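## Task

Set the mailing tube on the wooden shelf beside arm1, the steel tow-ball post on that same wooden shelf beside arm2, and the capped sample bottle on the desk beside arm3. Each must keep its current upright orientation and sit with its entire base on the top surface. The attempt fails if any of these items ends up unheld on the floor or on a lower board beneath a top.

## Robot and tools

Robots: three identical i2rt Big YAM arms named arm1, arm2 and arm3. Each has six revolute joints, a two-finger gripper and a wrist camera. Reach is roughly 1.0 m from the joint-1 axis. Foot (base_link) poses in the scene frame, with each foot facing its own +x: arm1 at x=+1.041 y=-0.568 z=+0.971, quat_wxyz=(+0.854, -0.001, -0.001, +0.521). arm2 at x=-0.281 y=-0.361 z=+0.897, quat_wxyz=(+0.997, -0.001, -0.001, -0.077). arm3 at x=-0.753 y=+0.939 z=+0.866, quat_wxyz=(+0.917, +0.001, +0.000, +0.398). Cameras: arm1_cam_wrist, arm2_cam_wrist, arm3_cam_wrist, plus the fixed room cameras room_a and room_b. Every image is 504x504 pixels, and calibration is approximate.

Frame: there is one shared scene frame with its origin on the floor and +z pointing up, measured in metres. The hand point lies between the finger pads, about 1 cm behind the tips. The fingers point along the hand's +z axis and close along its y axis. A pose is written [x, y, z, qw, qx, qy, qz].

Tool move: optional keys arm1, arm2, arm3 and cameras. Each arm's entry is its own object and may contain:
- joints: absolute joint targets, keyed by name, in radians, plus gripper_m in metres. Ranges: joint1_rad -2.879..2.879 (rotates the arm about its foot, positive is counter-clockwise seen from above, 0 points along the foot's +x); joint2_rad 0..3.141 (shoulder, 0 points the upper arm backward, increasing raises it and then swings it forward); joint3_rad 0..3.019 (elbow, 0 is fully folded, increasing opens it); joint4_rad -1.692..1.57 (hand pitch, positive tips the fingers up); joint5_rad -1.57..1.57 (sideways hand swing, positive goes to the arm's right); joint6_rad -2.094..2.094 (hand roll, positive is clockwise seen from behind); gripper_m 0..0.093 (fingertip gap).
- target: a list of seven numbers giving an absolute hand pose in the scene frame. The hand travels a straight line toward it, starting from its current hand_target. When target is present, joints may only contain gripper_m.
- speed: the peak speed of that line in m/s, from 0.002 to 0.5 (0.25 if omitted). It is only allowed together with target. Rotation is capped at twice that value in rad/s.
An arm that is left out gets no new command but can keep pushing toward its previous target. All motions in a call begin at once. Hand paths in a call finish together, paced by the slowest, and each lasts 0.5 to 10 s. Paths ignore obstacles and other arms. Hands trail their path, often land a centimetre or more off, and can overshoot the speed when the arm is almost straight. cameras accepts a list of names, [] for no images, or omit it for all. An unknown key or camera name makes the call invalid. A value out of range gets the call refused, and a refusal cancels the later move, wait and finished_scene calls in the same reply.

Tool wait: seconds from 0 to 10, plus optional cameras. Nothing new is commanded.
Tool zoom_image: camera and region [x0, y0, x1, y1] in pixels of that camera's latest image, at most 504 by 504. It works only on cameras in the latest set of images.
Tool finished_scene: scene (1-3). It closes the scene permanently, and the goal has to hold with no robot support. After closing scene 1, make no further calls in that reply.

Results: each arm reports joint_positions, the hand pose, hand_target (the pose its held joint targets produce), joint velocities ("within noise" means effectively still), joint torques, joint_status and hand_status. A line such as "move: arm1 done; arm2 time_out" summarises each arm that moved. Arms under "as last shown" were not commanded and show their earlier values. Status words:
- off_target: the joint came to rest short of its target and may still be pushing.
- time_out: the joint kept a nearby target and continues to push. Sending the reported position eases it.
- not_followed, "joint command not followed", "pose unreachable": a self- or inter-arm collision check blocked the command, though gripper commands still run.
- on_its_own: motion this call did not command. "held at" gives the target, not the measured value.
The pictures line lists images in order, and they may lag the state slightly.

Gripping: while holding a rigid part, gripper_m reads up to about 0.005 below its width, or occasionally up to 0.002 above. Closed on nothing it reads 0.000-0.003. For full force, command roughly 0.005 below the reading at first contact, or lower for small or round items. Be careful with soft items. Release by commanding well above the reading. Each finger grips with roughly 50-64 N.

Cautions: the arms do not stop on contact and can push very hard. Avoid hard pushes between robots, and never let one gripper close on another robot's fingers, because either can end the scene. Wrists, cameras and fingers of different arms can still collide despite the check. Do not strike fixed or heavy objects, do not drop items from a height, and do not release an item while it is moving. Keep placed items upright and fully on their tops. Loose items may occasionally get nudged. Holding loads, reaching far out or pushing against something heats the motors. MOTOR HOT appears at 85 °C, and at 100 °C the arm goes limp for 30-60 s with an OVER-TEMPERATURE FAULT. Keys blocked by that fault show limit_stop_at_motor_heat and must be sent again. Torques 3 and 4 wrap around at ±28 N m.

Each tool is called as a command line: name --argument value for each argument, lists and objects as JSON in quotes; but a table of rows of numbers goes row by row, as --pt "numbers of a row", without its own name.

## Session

move --arm1 '{"joints":{"joint1_rad":-1.27}}' --arm2 '{"joints":{"joint1_rad":-1.5}}' --arm3 '{"joints":{"joint1_rad":0.8}}'

Scene clock: 1.53 s.
Joint torques (N m): arm1=[-2.02 5.13 4.88 1.99 0.01 0.06] | arm2=[-0.56 4.13 10.26 2.07 -0.14 0.11] | arm3=[-0.73 4.6 8.81 2.4 -0.04 -0.07]
Heat: arm1: hottest joint3_rad 39 °C; arm2: hottest joint1_rad 36 °C; arm3: hottest joint3_rad 44 °C.
move: arm1 done; arm2 done; arm3 done
Joint velocities: within noise
arm1.joint_positions: joint1_rad=-1.262 joint2_rad=+0.383 joint3_rad=+1.614 joint4_rad=-1.335 joint5_rad=-0.088 joint6_rad=-0.415 gripper_m=+0.09396
arm1.joint_status: all done
arm1.hand: x=+1.1105 y=-0.5635 z=+1.6401 quat_wxyz=(-0.651, +0.122, -0.732, +0.160) (m; scene frame)
arm1.hand_target: x=+1.1065 y=-0.5634 z=+1.6468 quat_wxyz=(-0.657, +0.118, -0.726, +0.165) (m; scene frame)
arm1.hand_status: not commanded
arm2.joint_positions: joint1_rad=-1.489 joint2_rad=+0.489 joint3_rad=+1.345 joint4_rad=-1.490 joint5_rad=-0.054 joint6_rad=-0.474 gripper_m=+0.09396
arm2.joint_status: all done
arm2.hand: x=-0.2844 y=-0.5300 z=+1.4076 quat_wxyz=(-0.243, -0.482, -0.750, +0.382) (m; scene frame)
arm2.hand_target: x=-0.2862 y=-0.5281 z=+1.4204 quat_wxyz=(-0.247, -0.482, -0.742, +0.395) (m; scene frame)
arm2.hand_status: not commanded
arm3.joint_positions: joint1_rad=+0.792 joint2_rad=+0.547 joint3_rad=+1.418 joint4_rad=-1.217 joint5_rad=+0.087 joint6_rad=+0.733 gripper_m=+0.09396
arm3.joint_status: all done
arm3.hand: x=-0.7449 y=+1.1508 z=+1.4603 quat_wxyz=(-0.256, +0.324, -0.750, -0.516) (m; scene frame)
arm3.hand_target: x=-0.7465 y=+1.1464 z=+1.4747 quat_wxyz=(-0.258, +0.323, -0.741, -0.530) (m; scene frame)
arm3.hand_status: not commanded
pictures: arm1_cam_wrist, arm2_cam_wrist, arm3_cam_wrist, room_a, room_b
camera_calibration:
arm1_cam_wrist: T_world_to_cam=[[-0.0402765, -0.915744, 0.399739, -1.1278], [-0.679691, -0.268131, -0.682734, 1.7255], [0.732392, -0.299197, -0.611624, 0.144357], [0, 0, 0, 1]] pos_world=[1.02165, -0.526927, 1.71717]
arm2_cam_wrist: T_world_to_cam=[[-0.90839, -0.248472, 0.336286, -0.863937], [-0.337772, 0.910133, -0.239933, 0.72572], [-0.246448, -0.331541, -0.910683, 1.15657], [0, 0, 0, 1]] pos_world=[-0.254628, -0.491714, 1.51793]
arm3_cam_wrist: T_world_to_cam=[[0.750988, -0.250042, -0.611144, 1.73982], [-0.559195, -0.73304, -0.387238, 0.996147], [-0.351167, 0.632559, -0.690326, 0.143211], [0, 0, 0, 1]] pos_world=[-0.699254, 1.07466, 1.54789]

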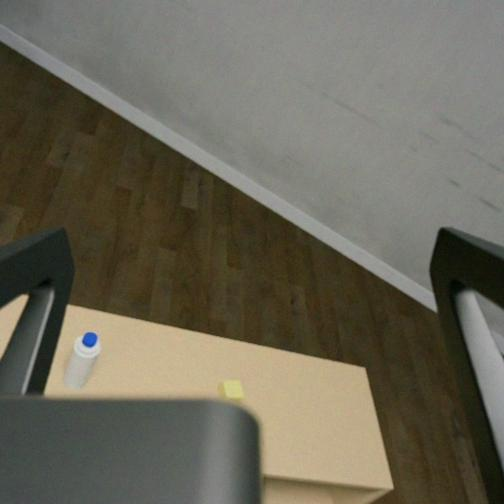

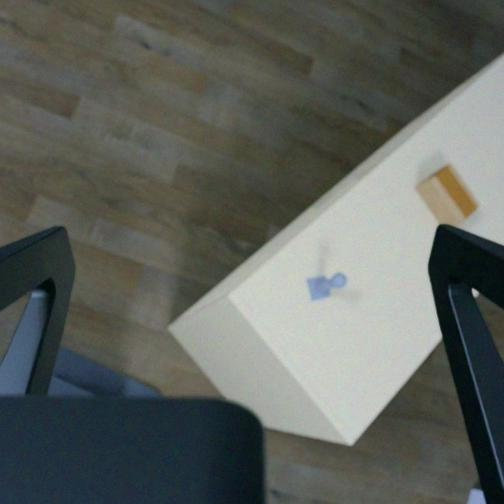

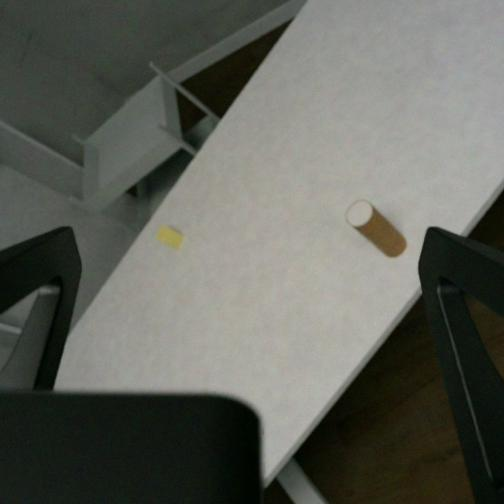

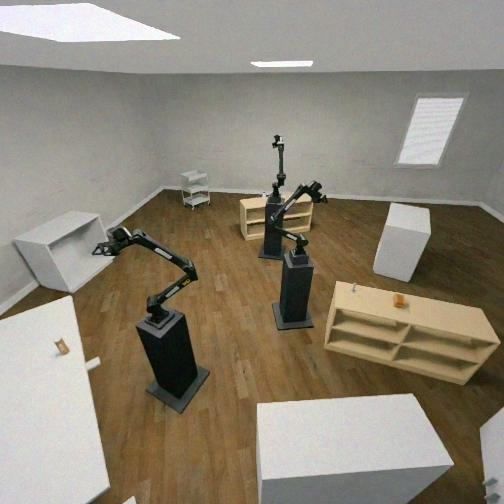

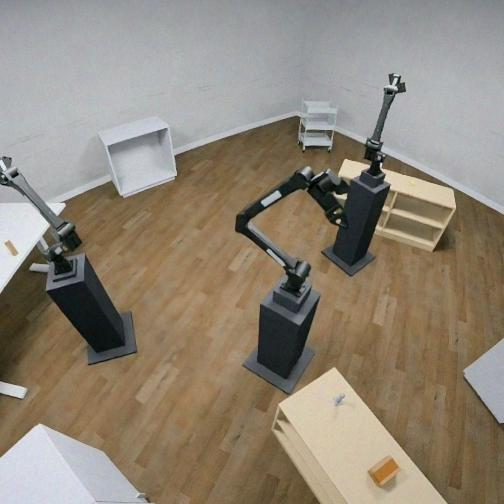

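move --arm1 '{"target":[1.39,-0.571,1.04,0.3827,0.0097,0.9239,-0.004],"speed":0.35}' --arm2 '{"joints":{"joint1_rad":0.0}}' --cameras '["arm1_cam_wrist","room_a"]'

zoom_image --camera "room_a" --region '[230, 170, 330, 250]'

Scene clock: 43.40 s.
Joint torques (N m): arm1=[-2.08 -5.13 9.02 2.11 -0.05 0.14] | arm2=[1.08 3.78 10.4 2.06 -0.11 0.11] | arm3=[-0.56 4.54 8.84 2.37 -0.04 -0.04]
Heat: arm1: hottest joint3_rad 40 °C; arm2: hottest joint1_rad 36 °C; arm3: hottest joint3_rad 49 °C.
move: arm1 off_target; arm2 done
Joint velocities: within noise
arm1.joint_positions: joint1_rad=-1.091 joint2_rad=+1.000 joint3_rad=+0.287 joint4_rad=-0.122 joint5_rad=+0.014 joint6_rad=+0.002 gripper_m=+0.09396
arm1.joint_status: not commanded
arm1.hand: x=+1.3704 y=-0.5688 z=+1.0236 quat_wxyz=(-0.361, -0.001, -0.933, +0.006) (m; scene frame)
arm1.hand_target: x=+1.3886 y=-0.5711 z=+1.0408 quat_wxyz=(-0.383, -0.010, -0.924, +0.004) (m; scene frame)
arm1.hand_status: off_target (0.026 m and 2.9 deg from the pose sent, 0.662 m and 44.7 deg at the start)
arm2.joint_positions: joint1_rad=-0.011 joint2_rad=+0.489 joint3_rad=+1.345 joint4_rad=-1.490 joint5_rad=-0.054 joint6_rad=-0.474 gripper_m=+0.09398
arm2.joint_status: all done
arm2.hand: x=-0.1124 y=-0.3795 z=+1.4076 quat_wxyz=(-0.436, +0.149, -0.879, +0.120) (m; scene frame)
arm2.hand_target: x=-0.1141 y=-0.3773 z=+1.4204 quat_wxyz=(-0.450, +0.153, -0.872, +0.122) (m; scene frame)
arm2.hand_status: not commanded
arm3: as last shown
pictures: arm1_cam_wrist, room_a
camera_calibration:
arm1_cam_wrist: T_world_to_cam=[[-0.00862993, -0.999712, 0.0223723, -0.580603], [-0.99346, 0.00602436, -0.114019, 1.48361], [0.113852, -0.02321, -0.993227, 0.970563], [0, 0, 0, 1]] pos_world=[1.3584, -0.566847, 1.14614]

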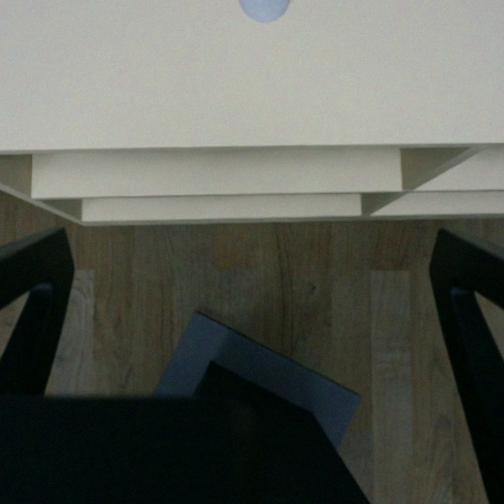

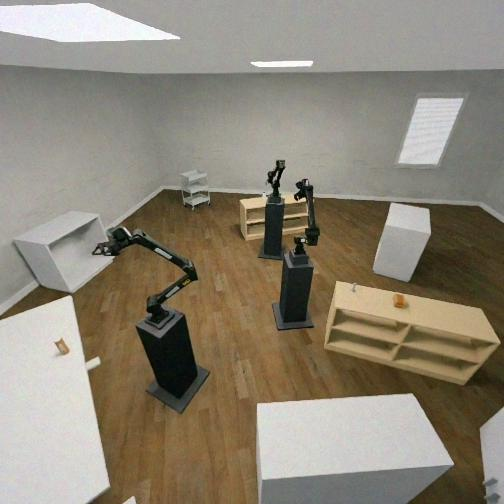

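Scaled by 5.040 from the camera's 504x504 image, which has a finer 720x720 frame.

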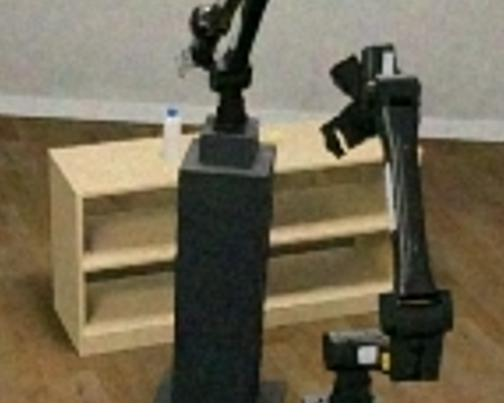

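move --arm1 '{"target":[1.475,-0.584,1.01,0.3827,0.0097,0.9239,-0.004],"speed":0.2}' --cameras '["arm1_cam_wrist"]'

Scene clock: 52.67 s.
Joint torques (N m): arm1=[-2.02 -9.23 8.44 2.04 -0.07 -0.12] | arm2=[0.73 3.78 10.26 2.14 -0.12 0.11] | arm3=[-0.67 4.48 8.84 2.39 -0.05 -0.05]
Heat: arm1: hottest joint3_rad 41 °C; arm2: hottest joint1_rad 36 °C; arm3: hottest joint3_rad 50 °C.
move: arm1 off_target
Joint velocities: within noise
arm1.joint_positions: joint1_rad=-1.132 joint2_rad=+1.382 joint3_rad=+0.443 joint4_rad=+0.095 joint5_rad=-0.014 joint6_rad=-0.003 gripper_m=+0.09396
arm1.joint_status: not commanded
arm1.hand: x=+1.4486 y=-0.5802 z=+0.9934 quat_wxyz=(-0.357, -0.013, -0.934, +0.001) (m; scene frame)
arm1.hand_target: x=+1.4733 y=-0.5840 z=+1.0109 quat_wxyz=(-0.383, -0.010, -0.924, +0.004) (m; scene frame)
arm1.hand_status: off_target (0.031 m and 3.2 deg from the pose sent, 0.107 m and 2.9 deg at the start)
arm2, arm3: as last shown
pictures: arm1_cam_wrist
camera_calibration:
arm1_cam_wrist: T_world_to_cam=[[-0.0273306, -0.999615, 0.00469274, -0.546], [-0.994034, 0.0266815, -0.105757, 1.56261], [0.105591, -0.00755515, -0.994381, 0.953589], [0, 0, 0, 1]] pos_world=[1.43768, -0.580278, 1.11605]

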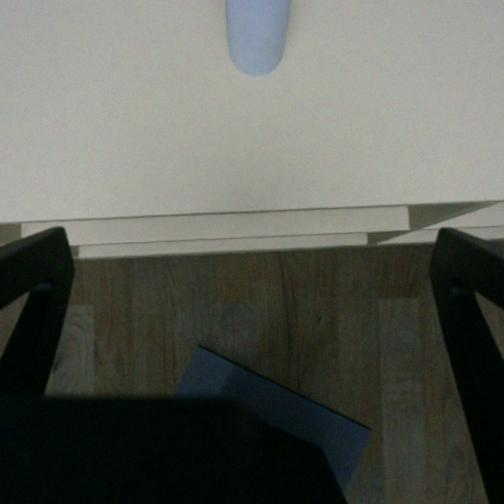

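move --arm1 '{"target":[1.55,-0.587,0.95,0.3827,0.0097,0.9239,-0.004],"speed":0.2}' --cameras '["arm1_cam_wrist"]'

Scene clock: 68.83 s.
Joint torques (N m): arm1=[-2.02 -12.69 6.67 2.07 -0.04 -0.11] | arm2=[0.15 3.6 10.28 1.98 -0.08 0.08] | arm3=[-0.56 4.54 8.85 2.37 -0.05 -0.07]
Heat: arm1: hottest joint3_rad 42 °C; arm2: hottest joint3_rad 37 °C; arm3: hottest joint3_rad 51 °C.
move: arm1 off_target
Joint velocities: within noise
arm1.joint_positions: joint1_rad=-1.132 joint2_rad=+1.731 joint3_rad=+0.626 joint4_rad=+0.273 joint5_rad=-0.014 joint6_rad=-0.003 gripper_m=+0.09396
arm1.joint_status: not commanded
arm1.hand: x=+1.5286 y=-0.5831 z=+0.9406 quat_wxyz=(-0.362, -0.012, -0.932, +0.001) (m; scene frame)
arm1.hand_target: x=+1.5489 y=-0.5871 z=+0.9505 quat_wxyz=(-0.382, -0.010, -0.924, +0.004) (m; scene frame)
arm1.hand_status: off_target (0.024 m and 2.6 deg from the pose sent, 0.110 m and 3.2 deg at the start)
arm2, arm3: as last shown
pictures: arm1_cam_wrist
camera_calibration:
arm1_cam_wrist: T_world_to_cam=[[-0.0270688, -0.99962, 0.00512415, -0.547262], [-0.992775, 0.0262833, -0.117077, 1.64515], [0.116898, -0.00825626, -0.99311, 0.873744], [0, 0, 0, 1]] pos_world=[1.51631, -0.583081, 1.06314]

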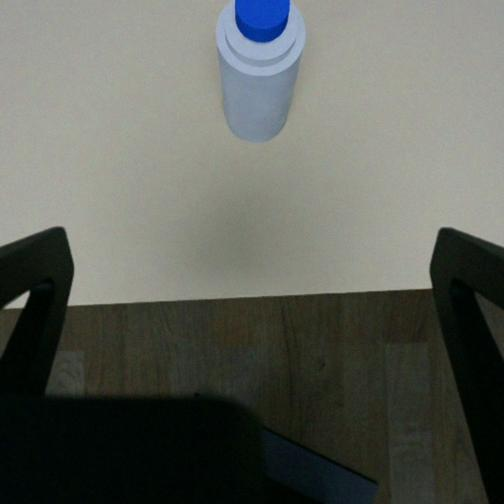

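move --arm1 '{"target":[1.668,-0.594,0.792,0.3826,0.0177,0.9237,-0.0073],"speed":0.15}' --arm2 '{"target":[0.40,-0.467,1.09,0.7136,0.0542,0.6963,-0.0555],"speed":0.3}' --cameras '["arm1_cam_wrist"]'

Scene clock: 86.80 s.
Joint torques (N m): arm1=[-1.9 -19.08 5 1.99 0.1 0.03] | arm2=[1.08 -15.74 12.04 2.84 0.07 0.24] | arm3=[-0.73 4.66 8.84 2.35 -0.05 -0.06]
Heat: arm1: hottest joint3_rad 42 °C; arm2: hottest joint3_rad 37 °C; arm3: hottest joint3_rad 51 °C.
move: arm1 off_target; arm2 off_target
Joint velocities: within noise
arm1.joint_positions: joint1_rad=-1.132 joint2_rad=+2.316 joint3_rad=+1.050 joint4_rad=+0.444 joint5_rad=-0.006 joint6_rad=-0.003 gripper_m=+0.09396
arm1.joint_status: not commanded
arm1.hand: x=+1.6530 y=-0.5891 z=+0.7887 quat_wxyz=(-0.367, -0.014, -0.930, +0.005) (m; scene frame)
arm1.hand_target: x=+1.6674 y=-0.5941 z=+0.7924 quat_wxyz=(-0.383, -0.018, -0.924, +0.007) (m; scene frame)
arm1.hand_status: off_target (0.016 m and 2.0 deg from the pose sent, 0.204 m and 2.7 deg at the start)
arm2.joint_positions: joint1_rad=-0.011 joint2_rad=+1.836 joint3_rad=+0.934 joint4_rad=+0.866 joint5_rad=-0.003 joint6_rad=-0.013 gripper_m=+0.09398
arm2.joint_status: not commanded
arm2.hand: x=+0.3816 y=-0.4719 z=+1.0674 quat_wxyz=(-0.692, -0.054, -0.717, +0.062) (m; scene frame)
arm2.hand_target: x=+0.3981 y=-0.4665 z=+1.0903 quat_wxyz=(-0.713, -0.054, -0.696, +0.055) (m; scene frame)
arm2.hand_status: off_target (0.030 m and 3.5 deg from the pose sent, 0.609 m and 45.6 deg at the start)
arm3: as last shown
pictures: arm1_cam_wrist
camera_calibration:
arm1_cam_wrist: T_world_to_cam=[[-0.0325618, -0.999409, 0.0109934, -0.544578], [-0.991386, 0.0309004, -0.127272, 1.75934], [0.126857, -0.0150429, -0.991807, 0.686749], [0, 0, 0, 1]] pos_world=[1.63933, -0.58829, 0.911024]

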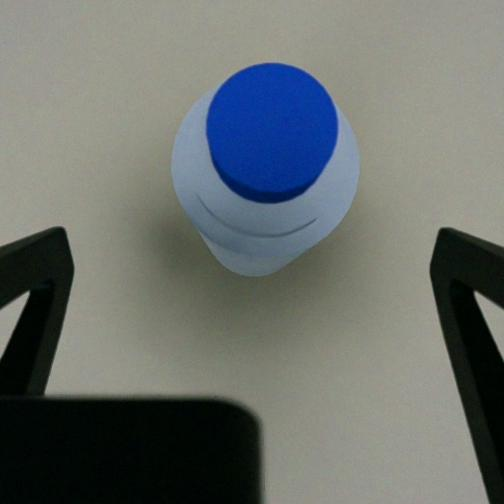

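move --arm1 '{"target":[1.697,-0.599,0.757,0.3826,0.0177,0.9237,-0.0073],"speed":0.1}' --cameras '["arm1_cam_wrist"]'

Scene clock: 97.30 s.
Joint torques (N m): arm1=[-2.02 -20.25 5.14 1.54 -0.06 -0.03] | arm2=[0.56 -15.79 11.74 3.02 0.05 0.21] | arm3=[-0.56 4.48 8.9 2.39 -0.05 -0.07]
Heat: arm1: hottest joint3_rad 42 °C; arm2: hottest joint3_rad 39 °C; arm3: hottest joint3_rad 52 °C.
move: arm1 off_target
Joint velocities: within noise
arm1.joint_positions: joint1_rad=-1.137 joint2_rad=+2.431 joint3_rad=+1.179 joint4_rad=+0.444 joint5_rad=-0.006 joint6_rad=-0.003 gripper_m=+0.09396
arm1.joint_status: not commanded
arm1.hand: x=+1.6849 y=-0.5937 z=+0.7560 quat_wxyz=(-0.373, -0.016, -0.928, +0.006) (m; scene frame)
arm1.hand_target: x=+1.6966 y=-0.5989 z=+0.7573 quat_wxyz=(-0.383, -0.018, -0.924, +0.007) (m; scene frame)
arm1.hand_status: off_target (0.013 m and 1.2 deg from the pose sent, 0.055 m and 2.0 deg at the start)
arm2, arm3: as last shown
arm2.hand: x=+0.3816 y=-0.4719 z=+1.0674 quat_wxyz=(-0.692, -0.054, -0.717, +0.061) (m; scene frame)
arm2.hand_target: x=+0.3981 y=-0.4665 z=+1.0903 quat_wxyz=(-0.714, -0.054, -0.696, +0.055) (m; scene frame)
pictures: arm1_cam_wrist
camera_calibration:
arm1_cam_wrist: T_world_to_cam=[[-0.0377997, -0.999227, 0.0108167, -0.538613], [-0.989372, 0.0359016, -0.140904, 1.79695], [0.140407, -0.0160279, -0.989964, 0.625462], [0, 0, 0, 1]] pos_world=[1.66967, -0.592685, 0.878208]

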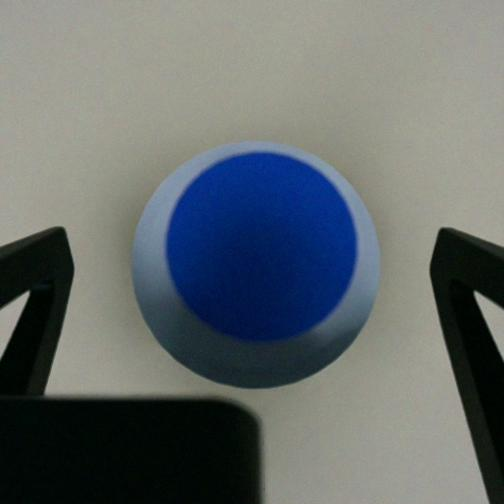

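move --arm1 '{"joints":{"gripper_m":0.043}}' --cameras '["arm1_cam_wrist"]'

Scene clock: 105.97 s.
Joint torques (N m): arm1=[-2.02 -20.25 5.16 1.55 -0.05 -0.03] | arm2=[1.14 -15.21 11.85 2.97 0.06 0.18] | arm3=[-0.5 4.66 8.84 2.39 -0.05 -0.06]
Heat: arm1: hottest joint3_rad 42 °C; arm2: hottest joint3_rad 39 °C; arm3: hottest joint3_rad 52 °C.
move: arm1 off_target
Joint velocities: within noise
arm1.joint_positions: joint1_rad=-1.137 joint2_rad=+2.431 joint3_rad=+1.179 joint4_rad=+0.444 joint5_rad=-0.006 joint6_rad=-0.003 gripper_m=+0.05209
arm1.joint_status: gripper_m off_target (ended at +0.05212, target +0.04300)
arm1.hand: x=+1.6849 y=-0.5937 z=+0.7560 quat_wxyz=(-0.373, -0.016, -0.928, +0.006) (m; scene frame)
arm1.hand_target: x=+1.6966 y=-0.5989 z=+0.7573 quat_wxyz=(-0.383, -0.018, -0.924, +0.007) (m; scene frame)
arm1.hand_status: not commanded
arm2, arm3: as last shown
pictures: arm1_cam_wrist
camera_calibration:
arm1_cam_wrist: T_world_to_cam=[[-0.0377997, -0.999227, 0.0108167, -0.538613], [-0.989372, 0.0359016, -0.140904, 1.79695], [0.140407, -0.0160279, -0.989964, 0.625462], [0, 0, 0, 1]] pos_world=[1.66967, -0.592685, 0.878208]

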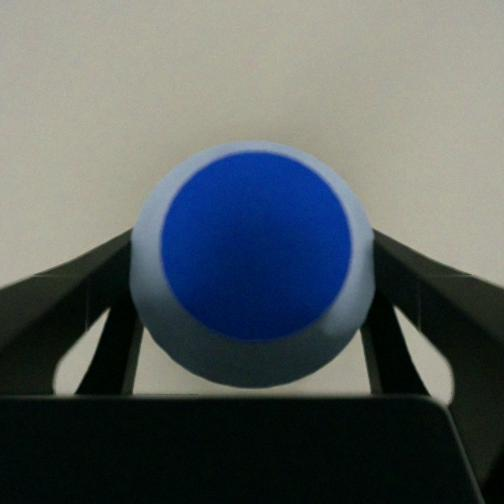

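move --arm1 '{"target":[1.50,-0.61,1.13,0.3826,0.0177,0.9237,-0.0073],"speed":0.3}' --cameras '[]'

move --arm1 '{"joints":{"joint1_rad":1.87,"joint5_rad":0,"joint6_rad":0}}' --arm3 '{"joints":{"joint1_rad":-2.04}}' --cameras '["arm1_cam_wrist","room_a"]'

Scene clock: 121.10 s.
Joint torques (N m): arm1=[-2.02 -10.81 8.54 1.09 -0.08 -0.13] | arm2=[1.08 -15.85 11.85 3.06 0.06 0.2] | arm3=[-0.62 4.66 8.84 2.4 -0.03 -0.06]
Heat: arm1: hottest joint3_rad 42 °C; arm2: hottest joint3_rad 40 °C; arm3: hottest joint3_rad 52 °C.
move: arm1 done
Joint velocities: within noise
arm1.joint_positions: joint1_rad=-1.199 joint2_rad=+1.200 joint3_rad=+0.710 joint4_rad=-0.307 joint5_rad=-0.050 joint6_rad=-0.038 gripper_m=+0.05209
arm1.joint_status: not commanded
arm1.hand: x=+1.4968 y=-0.6064 z=+1.1224 quat_wxyz=(-0.378, -0.020, -0.925, +0.004) (m; scene frame)
arm1.hand_target: x=+1.4999 y=-0.6101 z=+1.1299 quat_wxyz=(-0.383, -0.018, -0.924, +0.007) (m; scene frame)
arm1.hand_status: done (0.009 m and 0.7 deg from the pose sent, 0.418 m and 1.2 deg at the start)
arm2, arm3: as last shown
pictures: none
No camera images: "cameras" was empty.

Scene clock: 123.57 s.
Joint torques (N m): arm1=[-0.91 -10.87 8.55 1.1 0.06 0.13] | arm2=[0.44 -16.09 12.05 2.95 0.04 0.17] | arm3=[-1.96 4.42 8.88 2.37 -0.04 -0.06]
Heat: arm1: hottest joint3_rad 42 °C; arm2: hottest joint3_rad 41 °C; arm3: hottest joint3_rad 52 °C.
move: arm1 done; arm3 done
Joint velocities: within noise
arm1.joint_positions: joint1_rad=+1.864 joint2_rad=+1.200 joint3_rad=+0.710 joint4_rad=-0.308 joint5_rad=-0.001 joint6_rad=-0.011 gripper_m=+0.05211
arm1.joint_status: all done
arm1.hand: x=+0.5900 y=-0.4848 z=+1.1201 quat_wxyz=(-0.035, +0.923, -0.079, -0.374) (m; scene frame)
arm1.hand_target: x=+0.5862 y=-0.4867 z=+1.1276 quat_wxyz=(-0.033, +0.921, -0.081, -0.378) (m; scene frame)
arm1.hand_status: not commanded
arm2: as last shown
arm3.joint_positions: joint1_rad=-2.031 joint2_rad=+0.547 joint3_rad=+1.418 joint4_rad=-1.217 joint5_rad=+0.087 joint6_rad=+0.733 gripper_m=+0.09398
arm3.joint_status: all done
arm3.hand: x=-0.6922 y=+0.7336 z=+1.4593 quat_wxyz=(-0.548, -0.690, -0.440, +0.171) (m; scene frame)
arm3.hand_target: x=-0.6955 y=+0.7372 z=+1.4737 quat_wxyz=(-0.560, -0.684, -0.432, +0.176) (m; scene frame)
arm3.hand_status: not commanded
pictures: arm1_cam_wrist, room_a
camera_calibration:
arm1_cam_wrist: T_world_to_cam=[[0.174768, 0.984452, 0.017596, 0.353568], [0.97451, -0.170395, -0.145934, -0.492063], [-0.140666, 0.042652, -0.989138, 1.33483], [0, 0, 0, 1]] pos_world=[0.605494, -0.48885, 1.2423]

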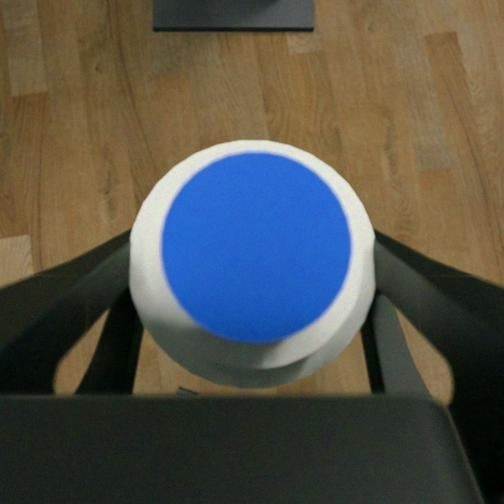

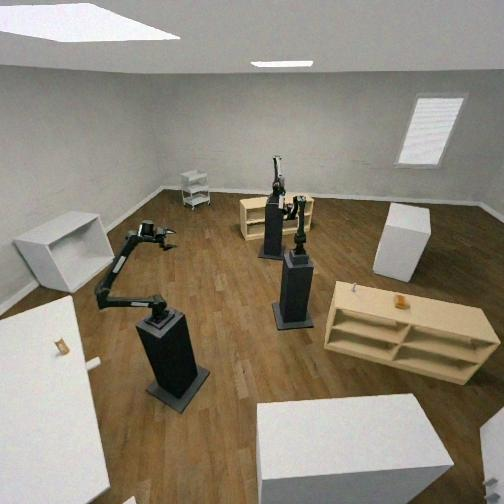

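move --arm1 '{"target":[0.420,-0.472,1.178,0.0303,-0.9177,0.0714,0.3895],"speed":0.2}' --cameras '["arm1_cam_wrist","arm2_cam_wrist"]'

Scene clock: 131.80 s.
Joint torques (N m): arm1=[-0.62 -15.33 12.25 1.1 0.1 0.13] | arm2=[0.56 -15.21 11.92 2.92 0.08 0.2] | arm3=[-1.85 4.37 8.88 2.41 -0.05 -0.07]
Heat: arm1: hottest joint3_rad 42 °C; arm2: hottest joint3_rad 41 °C; arm3: hottest joint3_rad 52 °C.
move: arm1 off_target
Joint velocities: within noise
arm1.joint_positions: joint1_rad=+1.887 joint2_rad=+1.552 joint3_rad=+1.157 joint4_rad=-0.412 joint5_rad=+0.002 joint6_rad=-0.009 gripper_m=+0.05211
arm1.joint_status: not commanded
arm1.hand: x=+0.4414 y=-0.4710 z=+1.1534 quat_wxyz=(-0.031, +0.926, -0.070, -0.370) (m; scene frame)
arm1.hand_target: x=+0.4218 y=-0.4724 z=+1.1784 quat_wxyz=(-0.030, +0.918, -0.071, -0.390) (m; scene frame)
arm1.hand_status: off_target (0.033 m and 2.4 deg from the pose sent, 0.180 m and 2.1 deg at the start)
arm2, arm3: as last shown
pictures: arm1_cam_wrist, arm2_cam_wrist
camera_calibration:
arm1_cam_wrist: T_world_to_cam=[[0.155886, 0.987613, 0.0179133, 0.374731], [0.978804, -0.152006, -0.13725, -0.343311], [-0.132827, 0.0389289, -0.990374, 1.34236], [0, 0, 0, 1]] pos_world=[0.455921, -0.474531, 1.27561]
arm2_cam_wrist: T_world_to_cam=[[-0.156914, -0.987508, 0.0143553, -0.421992], [-0.613491, 0.0860719, -0.784997, 1.11433], [0.773955, -0.131984, -0.619333, 0.423918], [0, 0, 0, 1]] pos_world=[0.289319, -0.456682, 1.14335]

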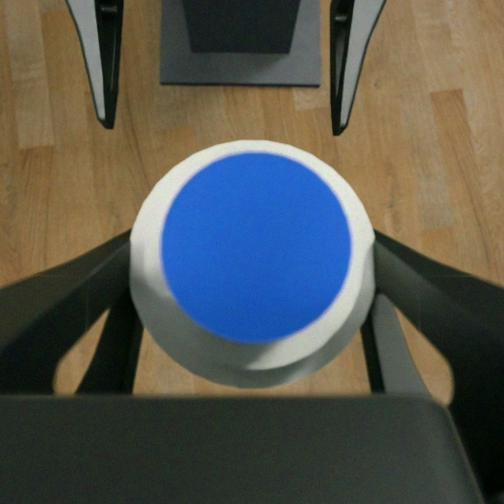

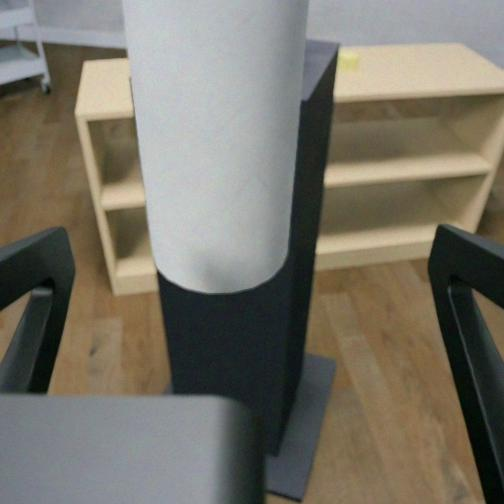

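move --arm2 '{"target":[0.463,-0.464,1.10,0.7136,0.0542,0.6963,-0.0555],"speed":0.1}' --cameras '["arm1_cam_wrist","arm2_cam_wrist"]'

Scene clock: 149.90 s.
Joint torques (N m): arm1=[-0.62 -15.62 12.26 1.07 0.1 0.13] | arm2=[0.97 -17.79 13.12 1.81 0.09 0.2] | arm3=[-1.9 4.72 8.88 2.4 -0.03 -0.06]
Heat: arm1: hottest joint3_rad 44 °C; arm2: hottest joint3_rad 42 °C; arm3: hottest joint3_rad 53 °C.
move: arm2 off_target
Joint velocities: within noise
arm1.joint_positions: joint1_rad=+1.887 joint2_rad=+1.553 joint3_rad=+1.157 joint4_rad=-0.412 joint5_rad=+0.002 joint6_rad=-0.009 gripper_m=+0.05211
arm1.joint_status: not commanded
arm1.hand: x=+0.4414 y=-0.4710 z=+1.1529 quat_wxyz=(-0.031, +0.926, -0.070, -0.370) (m; scene frame)
arm1.hand_target: x=+0.4218 y=-0.4724 z=+1.1783 quat_wxyz=(-0.030, +0.918, -0.071, -0.390) (m; scene frame)
arm1.hand_status: not commanded
arm2.joint_positions: joint1_rad=+0.012 joint2_rad=+1.932 joint3_rad=+1.132 joint4_rad=+0.785 joint5_rad=+0.019 joint6_rad=-0.012 gripper_m=+0.09398
arm2.joint_status: not commanded
arm2.hand: x=+0.4446 y=-0.4693 z=+1.0807 quat_wxyz=(-0.699, -0.053, -0.710, +0.062) (m; scene frame)
arm2.hand_target: x=+0.4610 y=-0.4637 z=+1.1004 quat_wxyz=(-0.714, -0.054, -0.696, +0.055) (m; scene frame)
arm2.hand_status: off_target (0.027 m and 2.4 deg from the pose sent, 0.088 m and 3.6 deg at the start)
arm3: as last shown
pictures: arm1_cam_wrist, arm2_cam_wrist
camera_calibration:
arm1_cam_wrist: T_world_to_cam=[[0.155846, 0.987619, 0.0178895, 0.374808], [0.97896, -0.152013, -0.136126, -0.344793], [-0.131721, 0.0387276, -0.99053, 1.34146], [0, 0, 0, 1]] pos_world=[0.455824, -0.474532, 1.27511]
arm2_cam_wrist: T_world_to_cam=[[-0.156464, -0.987576, 0.0145829, -0.410206], [-0.59748, 0.0828828, -0.797589, 1.1682], [0.786471, -0.133507, -0.603025, 0.359835], [0, 0, 0, 1]] pos_world=[0.350791, -0.453892, 1.15471]

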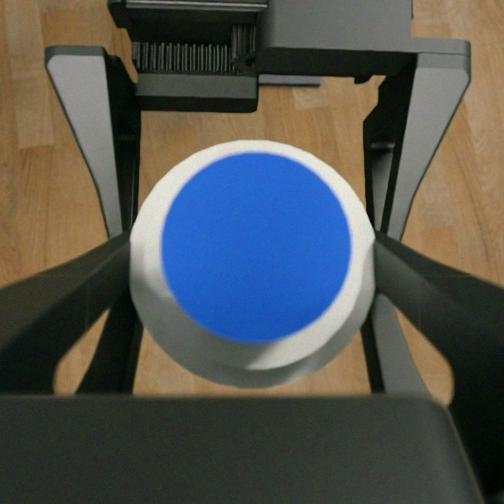

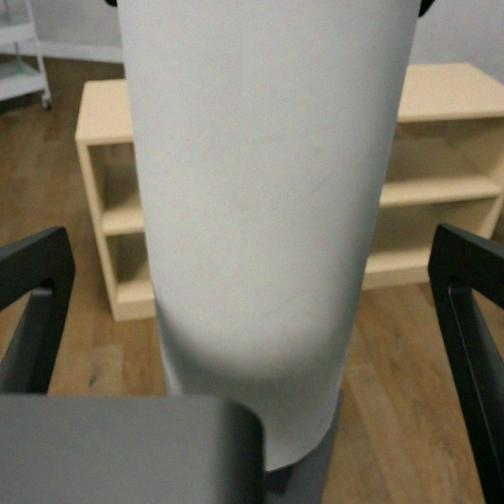

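move --arm2 '{"joints":{"gripper_m":0.043}}' --cameras '["arm1_cam_wrist","arm2_cam_wrist"]'

Scene clock: 154.63 s.
Joint torques (N m): arm1=[-0.73 -15.62 12.27 1.06 0.02 0.13] | arm2=[0.5 -17.61 13.19 1.73 0.03 0.19] | arm3=[-1.9 4.54 8.85 2.41 -0.03 -0.06]
Heat: arm1: hottest joint3_rad 45 °C; arm2: hottest joint3_rad 41 °C; arm3: hottest joint3_rad 53 °C.
move: arm2 off_target
Joint velocities: within noise
arm1.joint_positions: joint1_rad=+1.887 joint2_rad=+1.553 joint3_rad=+1.157 joint4_rad=-0.412 joint5_rad=+0.004 joint6_rad=-0.009 gripper_m=+0.05211
arm1.joint_status: not commanded
arm1.hand: x=+0.4415 y=-0.4706 z=+1.1529 quat_wxyz=(-0.032, +0.926, -0.070, -0.370) (m; scene frame)
arm1.hand_target: x=+0.4218 y=-0.4725 z=+1.1784 quat_wxyz=(-0.030, +0.918, -0.071, -0.390) (m; scene frame)
arm1.hand_status: not commanded
arm2.joint_positions: joint1_rad=+0.012 joint2_rad=+1.933 joint3_rad=+1.132 joint4_rad=+0.784 joint5_rad=+0.021 joint6_rad=-0.011 gripper_m=+0.05196
arm2.joint_status: gripper_m off_target (ended at +0.05199, target +0.04300)
arm2.hand: x=+0.4447 y=-0.4694 z=+1.0805 quat_wxyz=(-0.699, -0.054, -0.710, +0.062) (m; scene frame)
arm2.hand_target: x=+0.4611 y=-0.4635 z=+1.1003 quat_wxyz=(-0.714, -0.054, -0.696, +0.055) (m; scene frame)
arm2.hand_status: not commanded
arm3: as last shown
pictures: arm1_cam_wrist, arm2_cam_wrist
camera_calibration:
arm1_cam_wrist: T_world_to_cam=[[0.157377, 0.987346, 0.0195138, 0.371808], [0.978757, -0.153318, -0.13612, -0.345311], [-0.131406, 0.0405214, -0.9905, 1.34212], [0, 0, 0, 1]] pos_world=[0.455824, -0.47443, 1.27511]
arm2_cam_wrist: T_world_to_cam=[[-0.158015, -0.987351, 0.013045, -0.407863], [-0.597505, 0.0850898, -0.797338, 1.16882], [0.786142, -0.133786, -0.603392, 0.360036], [0, 0, 0, 1]] pos_world=[0.350888, -0.453991, 1.15451]

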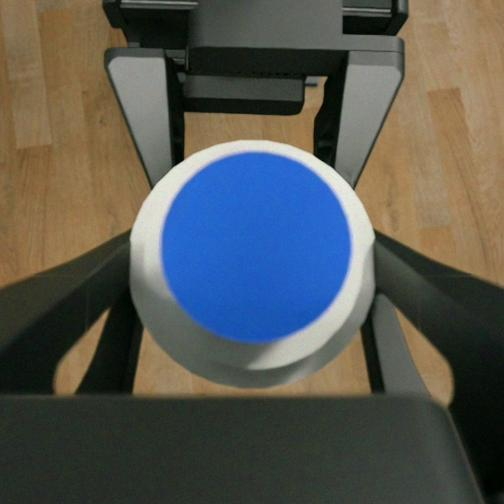

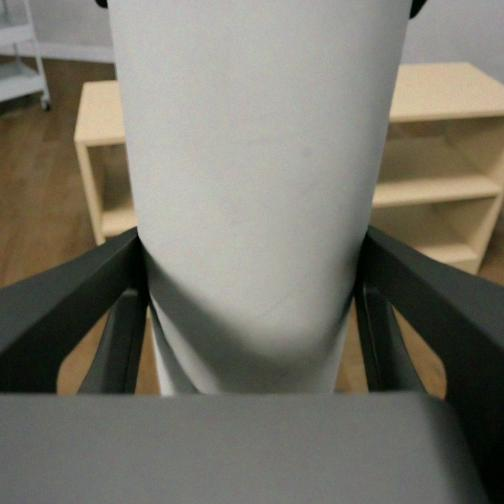

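move --arm1 '{"joints":{"gripper_m":0.092}}' --cameras '[]'

move --arm1 '{"target":[0.525,-0.486,1.285,0.0303,-0.9177,0.0714,0.3895],"speed":0.25}' --arm3 '{"target":[-0.572,0.475,1.295,0.3332,0.5240,0.7483,-0.2333],"speed":0.4}' --cameras '["arm1_cam_wrist"]'

move --arm2 '{"joints":{"joint1_rad":2.06}}' --cameras '["arm2_cam_wrist","arm3_cam_wrist"]'

Scene clock: 164.77 s.
Joint torques (N m): arm1=[-0.73 -15.68 12.1 1.07 0.02 0.13] | arm2=[0.44 -18.49 13.11 1.87 -0.03 0.23] | arm3=[-1.9 4.42 8.88 2.39 -0.02 -0.06]
Heat: arm1: hottest joint3_rad 46 °C; arm2: hottest joint3_rad 41 °C; arm3: hottest joint3_rad 53 °C.
move: arm1 done
Joint velocities: within noise
arm1.joint_positions: joint1_rad=+1.887 joint2_rad=+1.553 joint3_rad=+1.159 joint4_rad=-0.412 joint5_rad=+0.004 joint6_rad=-0.009 gripper_m=+0.09184
arm1.joint_status: all done
arm1.hand: x=+0.4406 y=-0.4705 z=+1.1543 quat_wxyz=(-0.032, +0.925, -0.070, -0.371) (m; scene frame)
arm1.hand_target: x=+0.4219 y=-0.4725 z=+1.1783 quat_wxyz=(-0.030, +0.918, -0.071, -0.390) (m; scene frame)
arm1.hand_status: not commanded
arm2.joint_positions: joint1_rad=+0.012 joint2_rad=+1.936 joint3_rad=+1.132 joint4_rad=+0.782 joint5_rad=+0.021 joint6_rad=-0.010 gripper_m=+0.05199
arm2.joint_status: not commanded
arm2.hand: x=+0.4449 y=-0.4694 z=+1.0779 quat_wxyz=(-0.697, -0.054, -0.712, +0.062) (m; scene frame)
arm2.hand_target: x=+0.4611 y=-0.4635 z=+1.1002 quat_wxyz=(-0.714, -0.054, -0.696, +0.055) (m; scene frame)
arm2.hand_status: not commanded
arm3: as last shown
pictures: none
No camera images: "cameras" was empty.

Scene clock: 166.90 s.
Joint torques (N m): arm1=[-1.14 -12.92 9.58 1.07 -0.07 0.1] | arm2=[0.56 -18.32 12.97 1.8 -0.01 0.21] | arm3=[-0.91 -7.41 14.74 1.98 -0.01 -0.09]
Heat: arm1: hottest joint3_rad 46 °C; arm2: hottest joint3_rad 41 °C; arm3: hottest joint3_rad 53 °C.
move: arm1 done; arm3 off_target
Joint velocities: within noise
arm1.joint_positions: joint1_rad=+1.887 joint2_rad=+1.240 joint3_rad=+1.159 joint4_rad=-0.695 joint5_rad=+0.003 joint6_rad=-0.009 gripper_m=+0.09194
arm1.joint_status: not commanded
arm1.hand: x=+0.5259 y=-0.4842 z=+1.2757 quat_wxyz=(-0.033, +0.920, -0.070, -0.385) (m; scene frame)
arm1.hand_target: x=+0.5251 y=-0.4861 z=+1.2849 quat_wxyz=(-0.030, +0.918, -0.071, -0.389) (m; scene frame)
arm1.hand_status: done (0.010 m and 0.7 deg from the pose sent, 0.156 m and 2.3 deg at the start)
arm2: as last shown
arm3.joint_positions: joint1_rad=-2.017 joint2_rad=+1.186 joint3_rad=+1.329 joint4_rad=-0.973 joint5_rad=+0.021 joint6_rad=+0.031 gripper_m=+0.09398
arm3.joint_status: not commanded
arm3.hand: x=-0.5783 y=+0.4825 z=+1.2434 quat_wxyz=(-0.295, -0.540, -0.760, +0.207) (m; scene frame)
arm3.hand_target: x=-0.5735 y=+0.4783 z=+1.2942 quat_wxyz=(-0.333, -0.524, -0.748, +0.233) (m; scene frame)
arm3.hand_status: off_target (0.052 m and 5.7 deg from the pose sent, 0.329 m and 47.9 deg at the start)
pictures: arm1_cam_wrist
camera_calibration:
arm1_cam_wrist: T_world_to_cam=[[0.157251, 0.98738, 0.0187808, 0.370441], [0.973994, -0.151922, -0.168095, -0.369282], [-0.16312, 0.0447255, -0.985592, 1.48795], [0, 0, 0, 1]] pos_world=[0.544141, -0.488417, 1.39748]

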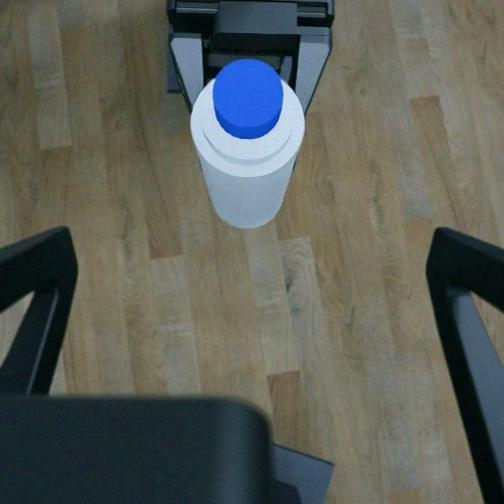

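Scene clock: 169.00 s.
Joint torques (N m): arm1=[-1.03 -12.92 9.57 1.07 -0.05 0.1] | arm2=[-0.38 -19.66 10.67 1.88 -0.01 0.13] | arm3=[-0.73 -7.65 14.75 1.99 -0.02 -0.09]
Heat: arm1: hottest joint3_rad 46 °C; arm2: hottest joint3_rad 41 °C; arm3: hottest joint3_rad 53 °C.
move: arm2 done
Joint velocities: within noise
arm1, arm3: as last shown
arm1.hand_target: x=+0.5251 y=-0.4861 z=+1.2849 quat_wxyz=(-0.030, +0.918, -0.071, -0.390) (m; scene frame)
arm2.joint_positions: joint1_rad=+2.064 joint2_rad=+1.946 joint3_rad=+1.162 joint4_rad=+0.781 joint5_rad=+0.021 joint6_rad=-0.010 gripper_m=+0.05200
arm2.joint_status: all done
arm2.hand: x=-0.5231 y=+0.3412 z=+1.0835 quat_wxyz=(-0.417, +0.576, -0.413, -0.569) (m; scene frame)
arm2.hand_target: x=-0.5222 y=+0.3482 z=+1.0984 quat_wxyz=(-0.421, +0.565, -0.412, -0.578) (m; scene frame)
arm2.hand_status: not commanded
arm3.joint_positions: joint1_rad=-2.017 joint2_rad=+1.186 joint3_rad=+1.329 joint4_rad=-0.973 joint5_rad=+0.021 joint6_rad=+0.030 gripper_m=+0.09398
pictures: arm2_cam_wrist, arm3_cam_wrist
camera_calibration:
arm2_cam_wrist: T_world_to_cam=[[0.948415, 0.316807, 0.0119137, 0.374583], [0.19761, -0.561358, -0.803634, 1.16731], [-0.247909, 0.764533, -0.595005, 0.374645], [0, 0, 0, 1]] pos_world=[-0.493054, 0.25018, 1.15654]
arm3_cam_wrist: T_world_to_cam=[[-0.942108, -0.335189, -0.00904237, -0.371735], [-0.332166, 0.936618, -0.111414, -0.501872], [0.0458141, -0.101961, -0.993733, 1.43599], [0, 0, 0, 1]] pos_world=[-0.582708, 0.491875, 1.36771]

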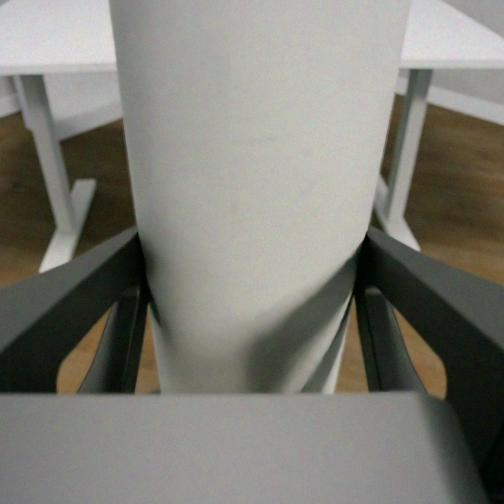

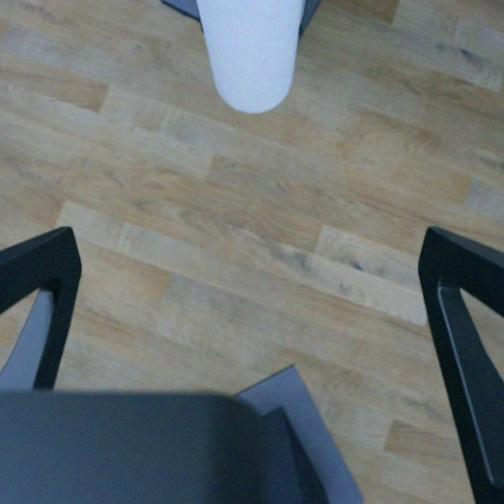

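move --arm3 '{"target":[-0.530,0.356,1.235,0.3332,0.5240,0.7483,-0.2333],"speed":0.2}' --cameras '["arm3_cam_wrist"]'

Scene clock: 181.77 s.
Joint torques (N m): arm1=[-1.08 -12.86 9.59 1.07 -0.05 0.1] | arm2=[-0.21 -19.25 10.51 1.96 -0.02 0.19] | arm3=[-1.55 -10.34 14.86 2.44 -0.25 -0.09]
Heat: arm1: hottest joint3_rad 47 °C; arm2: hottest joint3_rad 40 °C; arm3: hottest joint3_rad 56 °C.
move: arm3 off_target
Joint velocities: within noise
arm1, arm2: as last shown
arm3.joint_positions: joint1_rad=-2.017 joint2_rad=+1.471 joint3_rad=+1.453 joint4_rad=-0.805 joint5_rad=+0.020 joint6_rad=+0.023 gripper_m=+0.09398
arm3.joint_status: not commanded
arm3.hand: x=-0.5365 y=+0.3763 z=+1.1900 quat_wxyz=(-0.298, -0.537, -0.761, +0.210) (m; scene frame)
arm3.hand_target: x=-0.5315 y=+0.3597 z=+1.2350 quat_wxyz=(-0.333, -0.524, -0.748, +0.234) (m; scene frame)
arm3.hand_status: off_target (0.050 m and 5.3 deg from the pose sent, 0.136 m and 5.7 deg at the start)
pictures: arm3_cam_wrist
camera_calibration:
arm3_cam_wrist: T_world_to_cam=[[-0.939966, -0.341224, -0.00546261, -0.369223], [-0.338248, 0.933653, -0.117814, -0.389119], [0.045301, -0.108893, -0.993021, 1.37155], [0, 0, 0, 1]] pos_world=[-0.540808, 0.386666, 1.31411]

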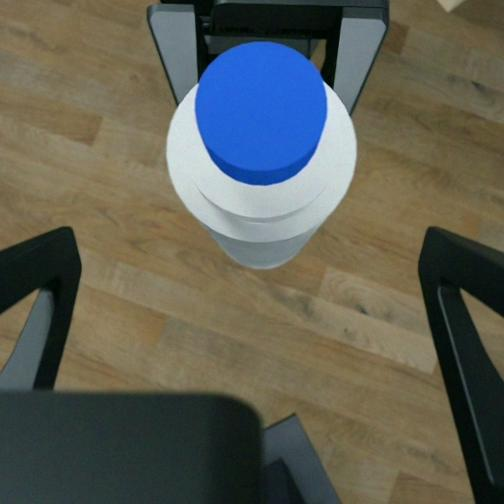

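move --arm3 '{"target":[-0.521,0.323,1.203,0.3332,0.5240,0.7483,-0.2333],"speed":0.12}' --cameras '["arm3_cam_wrist"]'

Scene clock: 189.67 s.
Joint torques (N m): arm1=[-1.03 -12.92 9.57 1.09 -0.05 0.1] | arm2=[-0.15 -19.66 10.59 1.88 -0.02 0.18] | arm3=[-2.02 -12.4 14.76 2.5 -0.27 -0.09]
Heat: arm1: hottest joint3_rad 48 °C; arm2: hottest joint3_rad 39 °C; arm3: hottest joint3_rad 56 °C.
move: arm3 off_target
Joint velocities: within noise
arm1, arm2: as last shown
arm3.joint_positions: joint1_rad=-2.017 joint2_rad=+1.565 joint3_rad=+1.468 joint4_rad=-0.734 joint5_rad=+0.015 joint6_rad=+0.018 gripper_m=+0.09398
arm3.joint_status: not commanded
arm3.hand: x=-0.5241 y=+0.3461 z=+1.1540 quat_wxyz=(-0.295, -0.535, -0.764, +0.207) (m; scene frame)
arm3.hand_target: x=-0.5225 y=+0.3272 z=+1.2031 quat_wxyz=(-0.333, -0.524, -0.748, +0.234) (m; scene frame)
arm3.hand_status: off_target (0.054 m and 5.7 deg from the pose sent, 0.057 m and 5.3 deg at the start)
pictures: arm3_cam_wrist
camera_calibration:
arm3_cam_wrist: T_world_to_cam=[[-0.937871, -0.346939, -0.0055259, -0.365003], [-0.344247, 0.932353, -0.110505, -0.371997], [0.0434906, -0.101737, -0.99386, 1.3296], [0, 0, 0, 1]] pos_world=[-0.528209, 0.355468, 1.27831]

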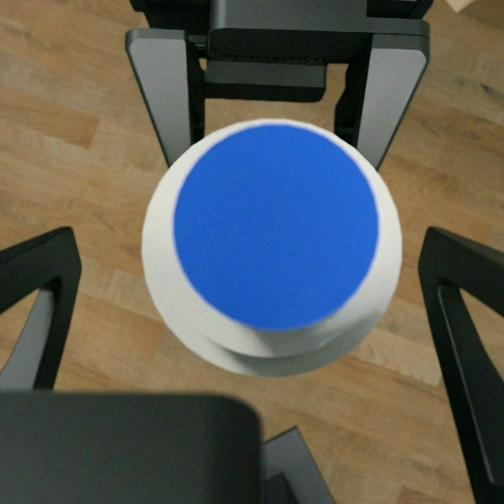

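move --arm3 '{"target":[-0.528,0.321,1.203,0.3332,0.5240,0.7483,-0.2333],"speed":0.12}' --cameras '["arm3_cam_wrist"]'

Scene clock: 199.37 s.
Joint torques (N m): arm1=[-1.03 -12.86 9.58 1.07 -0.05 0.11] | arm2=[0.73 -19.31 10.59 1.94 0.03 0.18] | arm3=[-2.02 -12.22 14.68 2.45 -0.26 -0.08]
Heat: arm1: hottest joint3_rad 48 °C; arm2: hottest joint3_rad 39 °C; arm3: hottest joint3_rad 60 °C.
move: arm3 off_target
Joint velocities: within noise
arm1, arm2: as last shown
arm3.joint_positions: joint1_rad=-2.032 joint2_rad=+1.565 joint3_rad=+1.468 joint4_rad=-0.734 joint5_rad=+0.005 joint6_rad=+0.009 gripper_m=+0.09398
arm3.joint_status: not commanded
arm3.hand: x=-0.5315 y=+0.3433 z=+1.1540 quat_wxyz=(-0.296, -0.536, -0.763, +0.206) (m; scene frame)
arm3.hand_target: x=-0.5295 y=+0.3251 z=+1.2031 quat_wxyz=(-0.333, -0.524, -0.748, +0.234) (m; scene frame)
arm3.hand_status: off_target (0.054 m and 5.7 deg from the pose sent, 0.055 m and 5.7 deg at the start)
pictures: arm3_cam_wrist
camera_calibration:
arm3_cam_wrist: T_world_to_cam=[[-0.938406, -0.345465, -0.00691019, -0.372044], [-0.342645, 0.932954, -0.110412, -0.371441], [0.0445905, -0.101244, -0.993862, 1.33006], [0, 0, 0, 1]] pos_world=[-0.535708, 0.35267, 1.27831]

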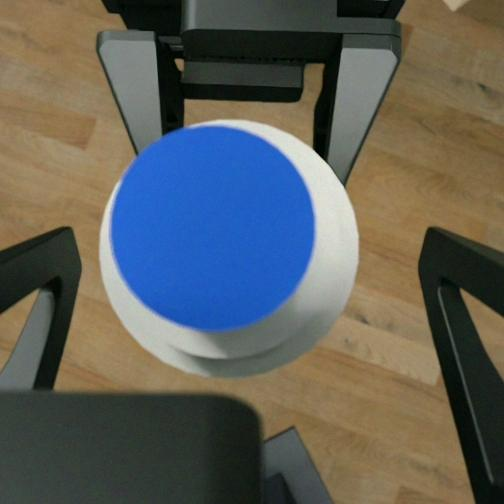

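move --arm3 '{"target":[-0.5235,0.323,1.203,0.3332,0.5240,0.7483,-0.2333],"speed":0.12}' --cameras '["arm3_cam_wrist"]'

Scene clock: 206.70 s.
Joint torques (N m): arm1=[-1.08 -12.86 9.59 1.09 -0.05 0.09] | arm2=[-0.32 -19.02 10.65 1.88 -0.01 0.19] | arm3=[-1.26 -12.34 14.64 2.51 -0.02 -0.02]
Heat: arm1: hottest joint3_rad 48 °C; arm2: hottest joint3_rad 39 °C; arm3: hottest joint3_rad 62 °C.
move: arm3 off_target
Joint velocities: arm1=[within noise] | arm2=[0.005 -0.044 0.002 -0.007 0.022 0.007 0] | arm3=[within noise]
arm1, arm2: as last shown
arm3.joint_positions: joint1_rad=-2.032 joint2_rad=+1.565 joint3_rad=+1.468 joint4_rad=-0.734 joint5_rad=+0.005 joint6_rad=+0.009 gripper_m=+0.09398
arm3.joint_status: not commanded
arm3.hand: x=-0.5315 y=+0.3433 z=+1.1540 quat_wxyz=(-0.296, -0.536, -0.764, +0.206) (m; scene frame)
arm3.hand_target: x=-0.5250 y=+0.3270 z=+1.2031 quat_wxyz=(-0.333, -0.524, -0.748, +0.233) (m; scene frame)
arm3.hand_status: off_target (0.054 m and 5.7 deg from the pose sent, 0.054 m and 5.7 deg at the start)
pictures: arm3_cam_wrist
camera_calibration:
arm3_cam_wrist: T_world_to_cam=[[-0.938307, -0.345738, -0.00665487, -0.372221], [-0.342941, 0.932843, -0.110436, -0.37153], [0.0443899, -0.101341, -0.993861, 1.32998], [0, 0, 0, 1]] pos_world=[-0.535708, 0.352669, 1.27831]

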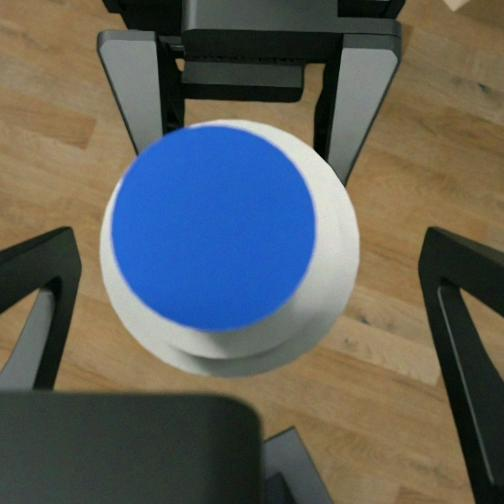

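move --arm3 '{"joints":{"gripper_m":0.043}}' --cameras '["arm3_cam_wrist","arm2_cam_wrist"]'

Scene clock: 212.30 s.
Joint torques (N m): arm1=[-1.08 -12.92 9.59 1.07 -0.05 0.1] | arm2=[-0.21 -19.43 10.58 1.8 0.04 0.19] | arm3=[-1.55 -12.51 14.63 2.47 0.04 0]
Heat: arm1: hottest joint3_rad 48 °C; arm2: hottest joint2_rad 39 °C; arm3: hottest joint3_rad 64 °C.
move: arm3 off_target
Joint velocities: within noise
arm1: as last shown
arm2.joint_positions: joint1_rad=+2.065 joint2_rad=+1.946 joint3_rad=+1.162 joint4_rad=+0.781 joint5_rad=+0.020 joint6_rad=-0.011 gripper_m=+0.05201
arm2.joint_status: not commanded
arm2.hand: x=-0.5242 y=+0.3408 z=+1.0835 quat_wxyz=(-0.416, +0.577, -0.412, -0.569) (m; scene frame)
arm2.hand_target: x=-0.5221 y=+0.3483 z=+1.0984 quat_wxyz=(-0.421, +0.565, -0.412, -0.578) (m; scene frame)
arm2.hand_status: not commanded
arm3.joint_positions: joint1_rad=-2.030 joint2_rad=+1.565 joint3_rad=+1.468 joint4_rad=-0.734 joint5_rad=+0.004 joint6_rad=+0.009 gripper_m=+0.05326
arm3.joint_status: gripper_m off_target (ended at +0.05329, target +0.04300)
arm3.hand: x=-0.5302 y=+0.3438 z=+1.1540 quat_wxyz=(-0.296, -0.535, -0.764, +0.206) (m; scene frame)
arm3.hand_target: x=-0.5249 y=+0.3271 z=+1.2031 quat_wxyz=(-0.333, -0.524, -0.748, +0.233) (m; scene frame)
arm3.hand_status: not commanded
pictures: arm2_cam_wrist, arm3_cam_wrist
camera_calibration:
arm2_cam_wrist: T_world_to_cam=[[0.947567, 0.319318, 0.012329, 0.373917], [0.199418, -0.560739, -0.803619, 1.16802], [-0.249697, 0.763942, -0.595016, 0.373952], [0, 0, 0, 1]] pos_world=[-0.493861, 0.24988, 1.15654]
arm3_cam_wrist: T_world_to_cam=[[-0.937373, -0.348245, -0.0075392, -0.368441], [-0.345344, 0.931956, -0.110435, -0.372463], [0.0454845, -0.100915, -0.993855, 1.3304], [0, 0, 0, 1]] pos_world=[-0.534507, 0.353068, 1.27831]

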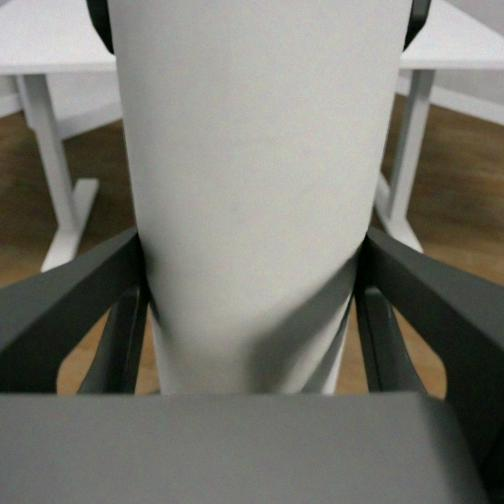

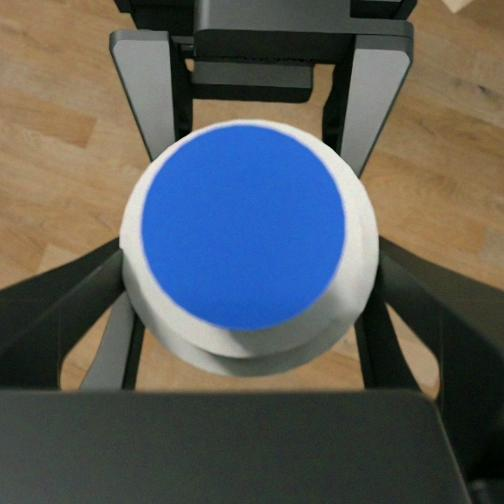

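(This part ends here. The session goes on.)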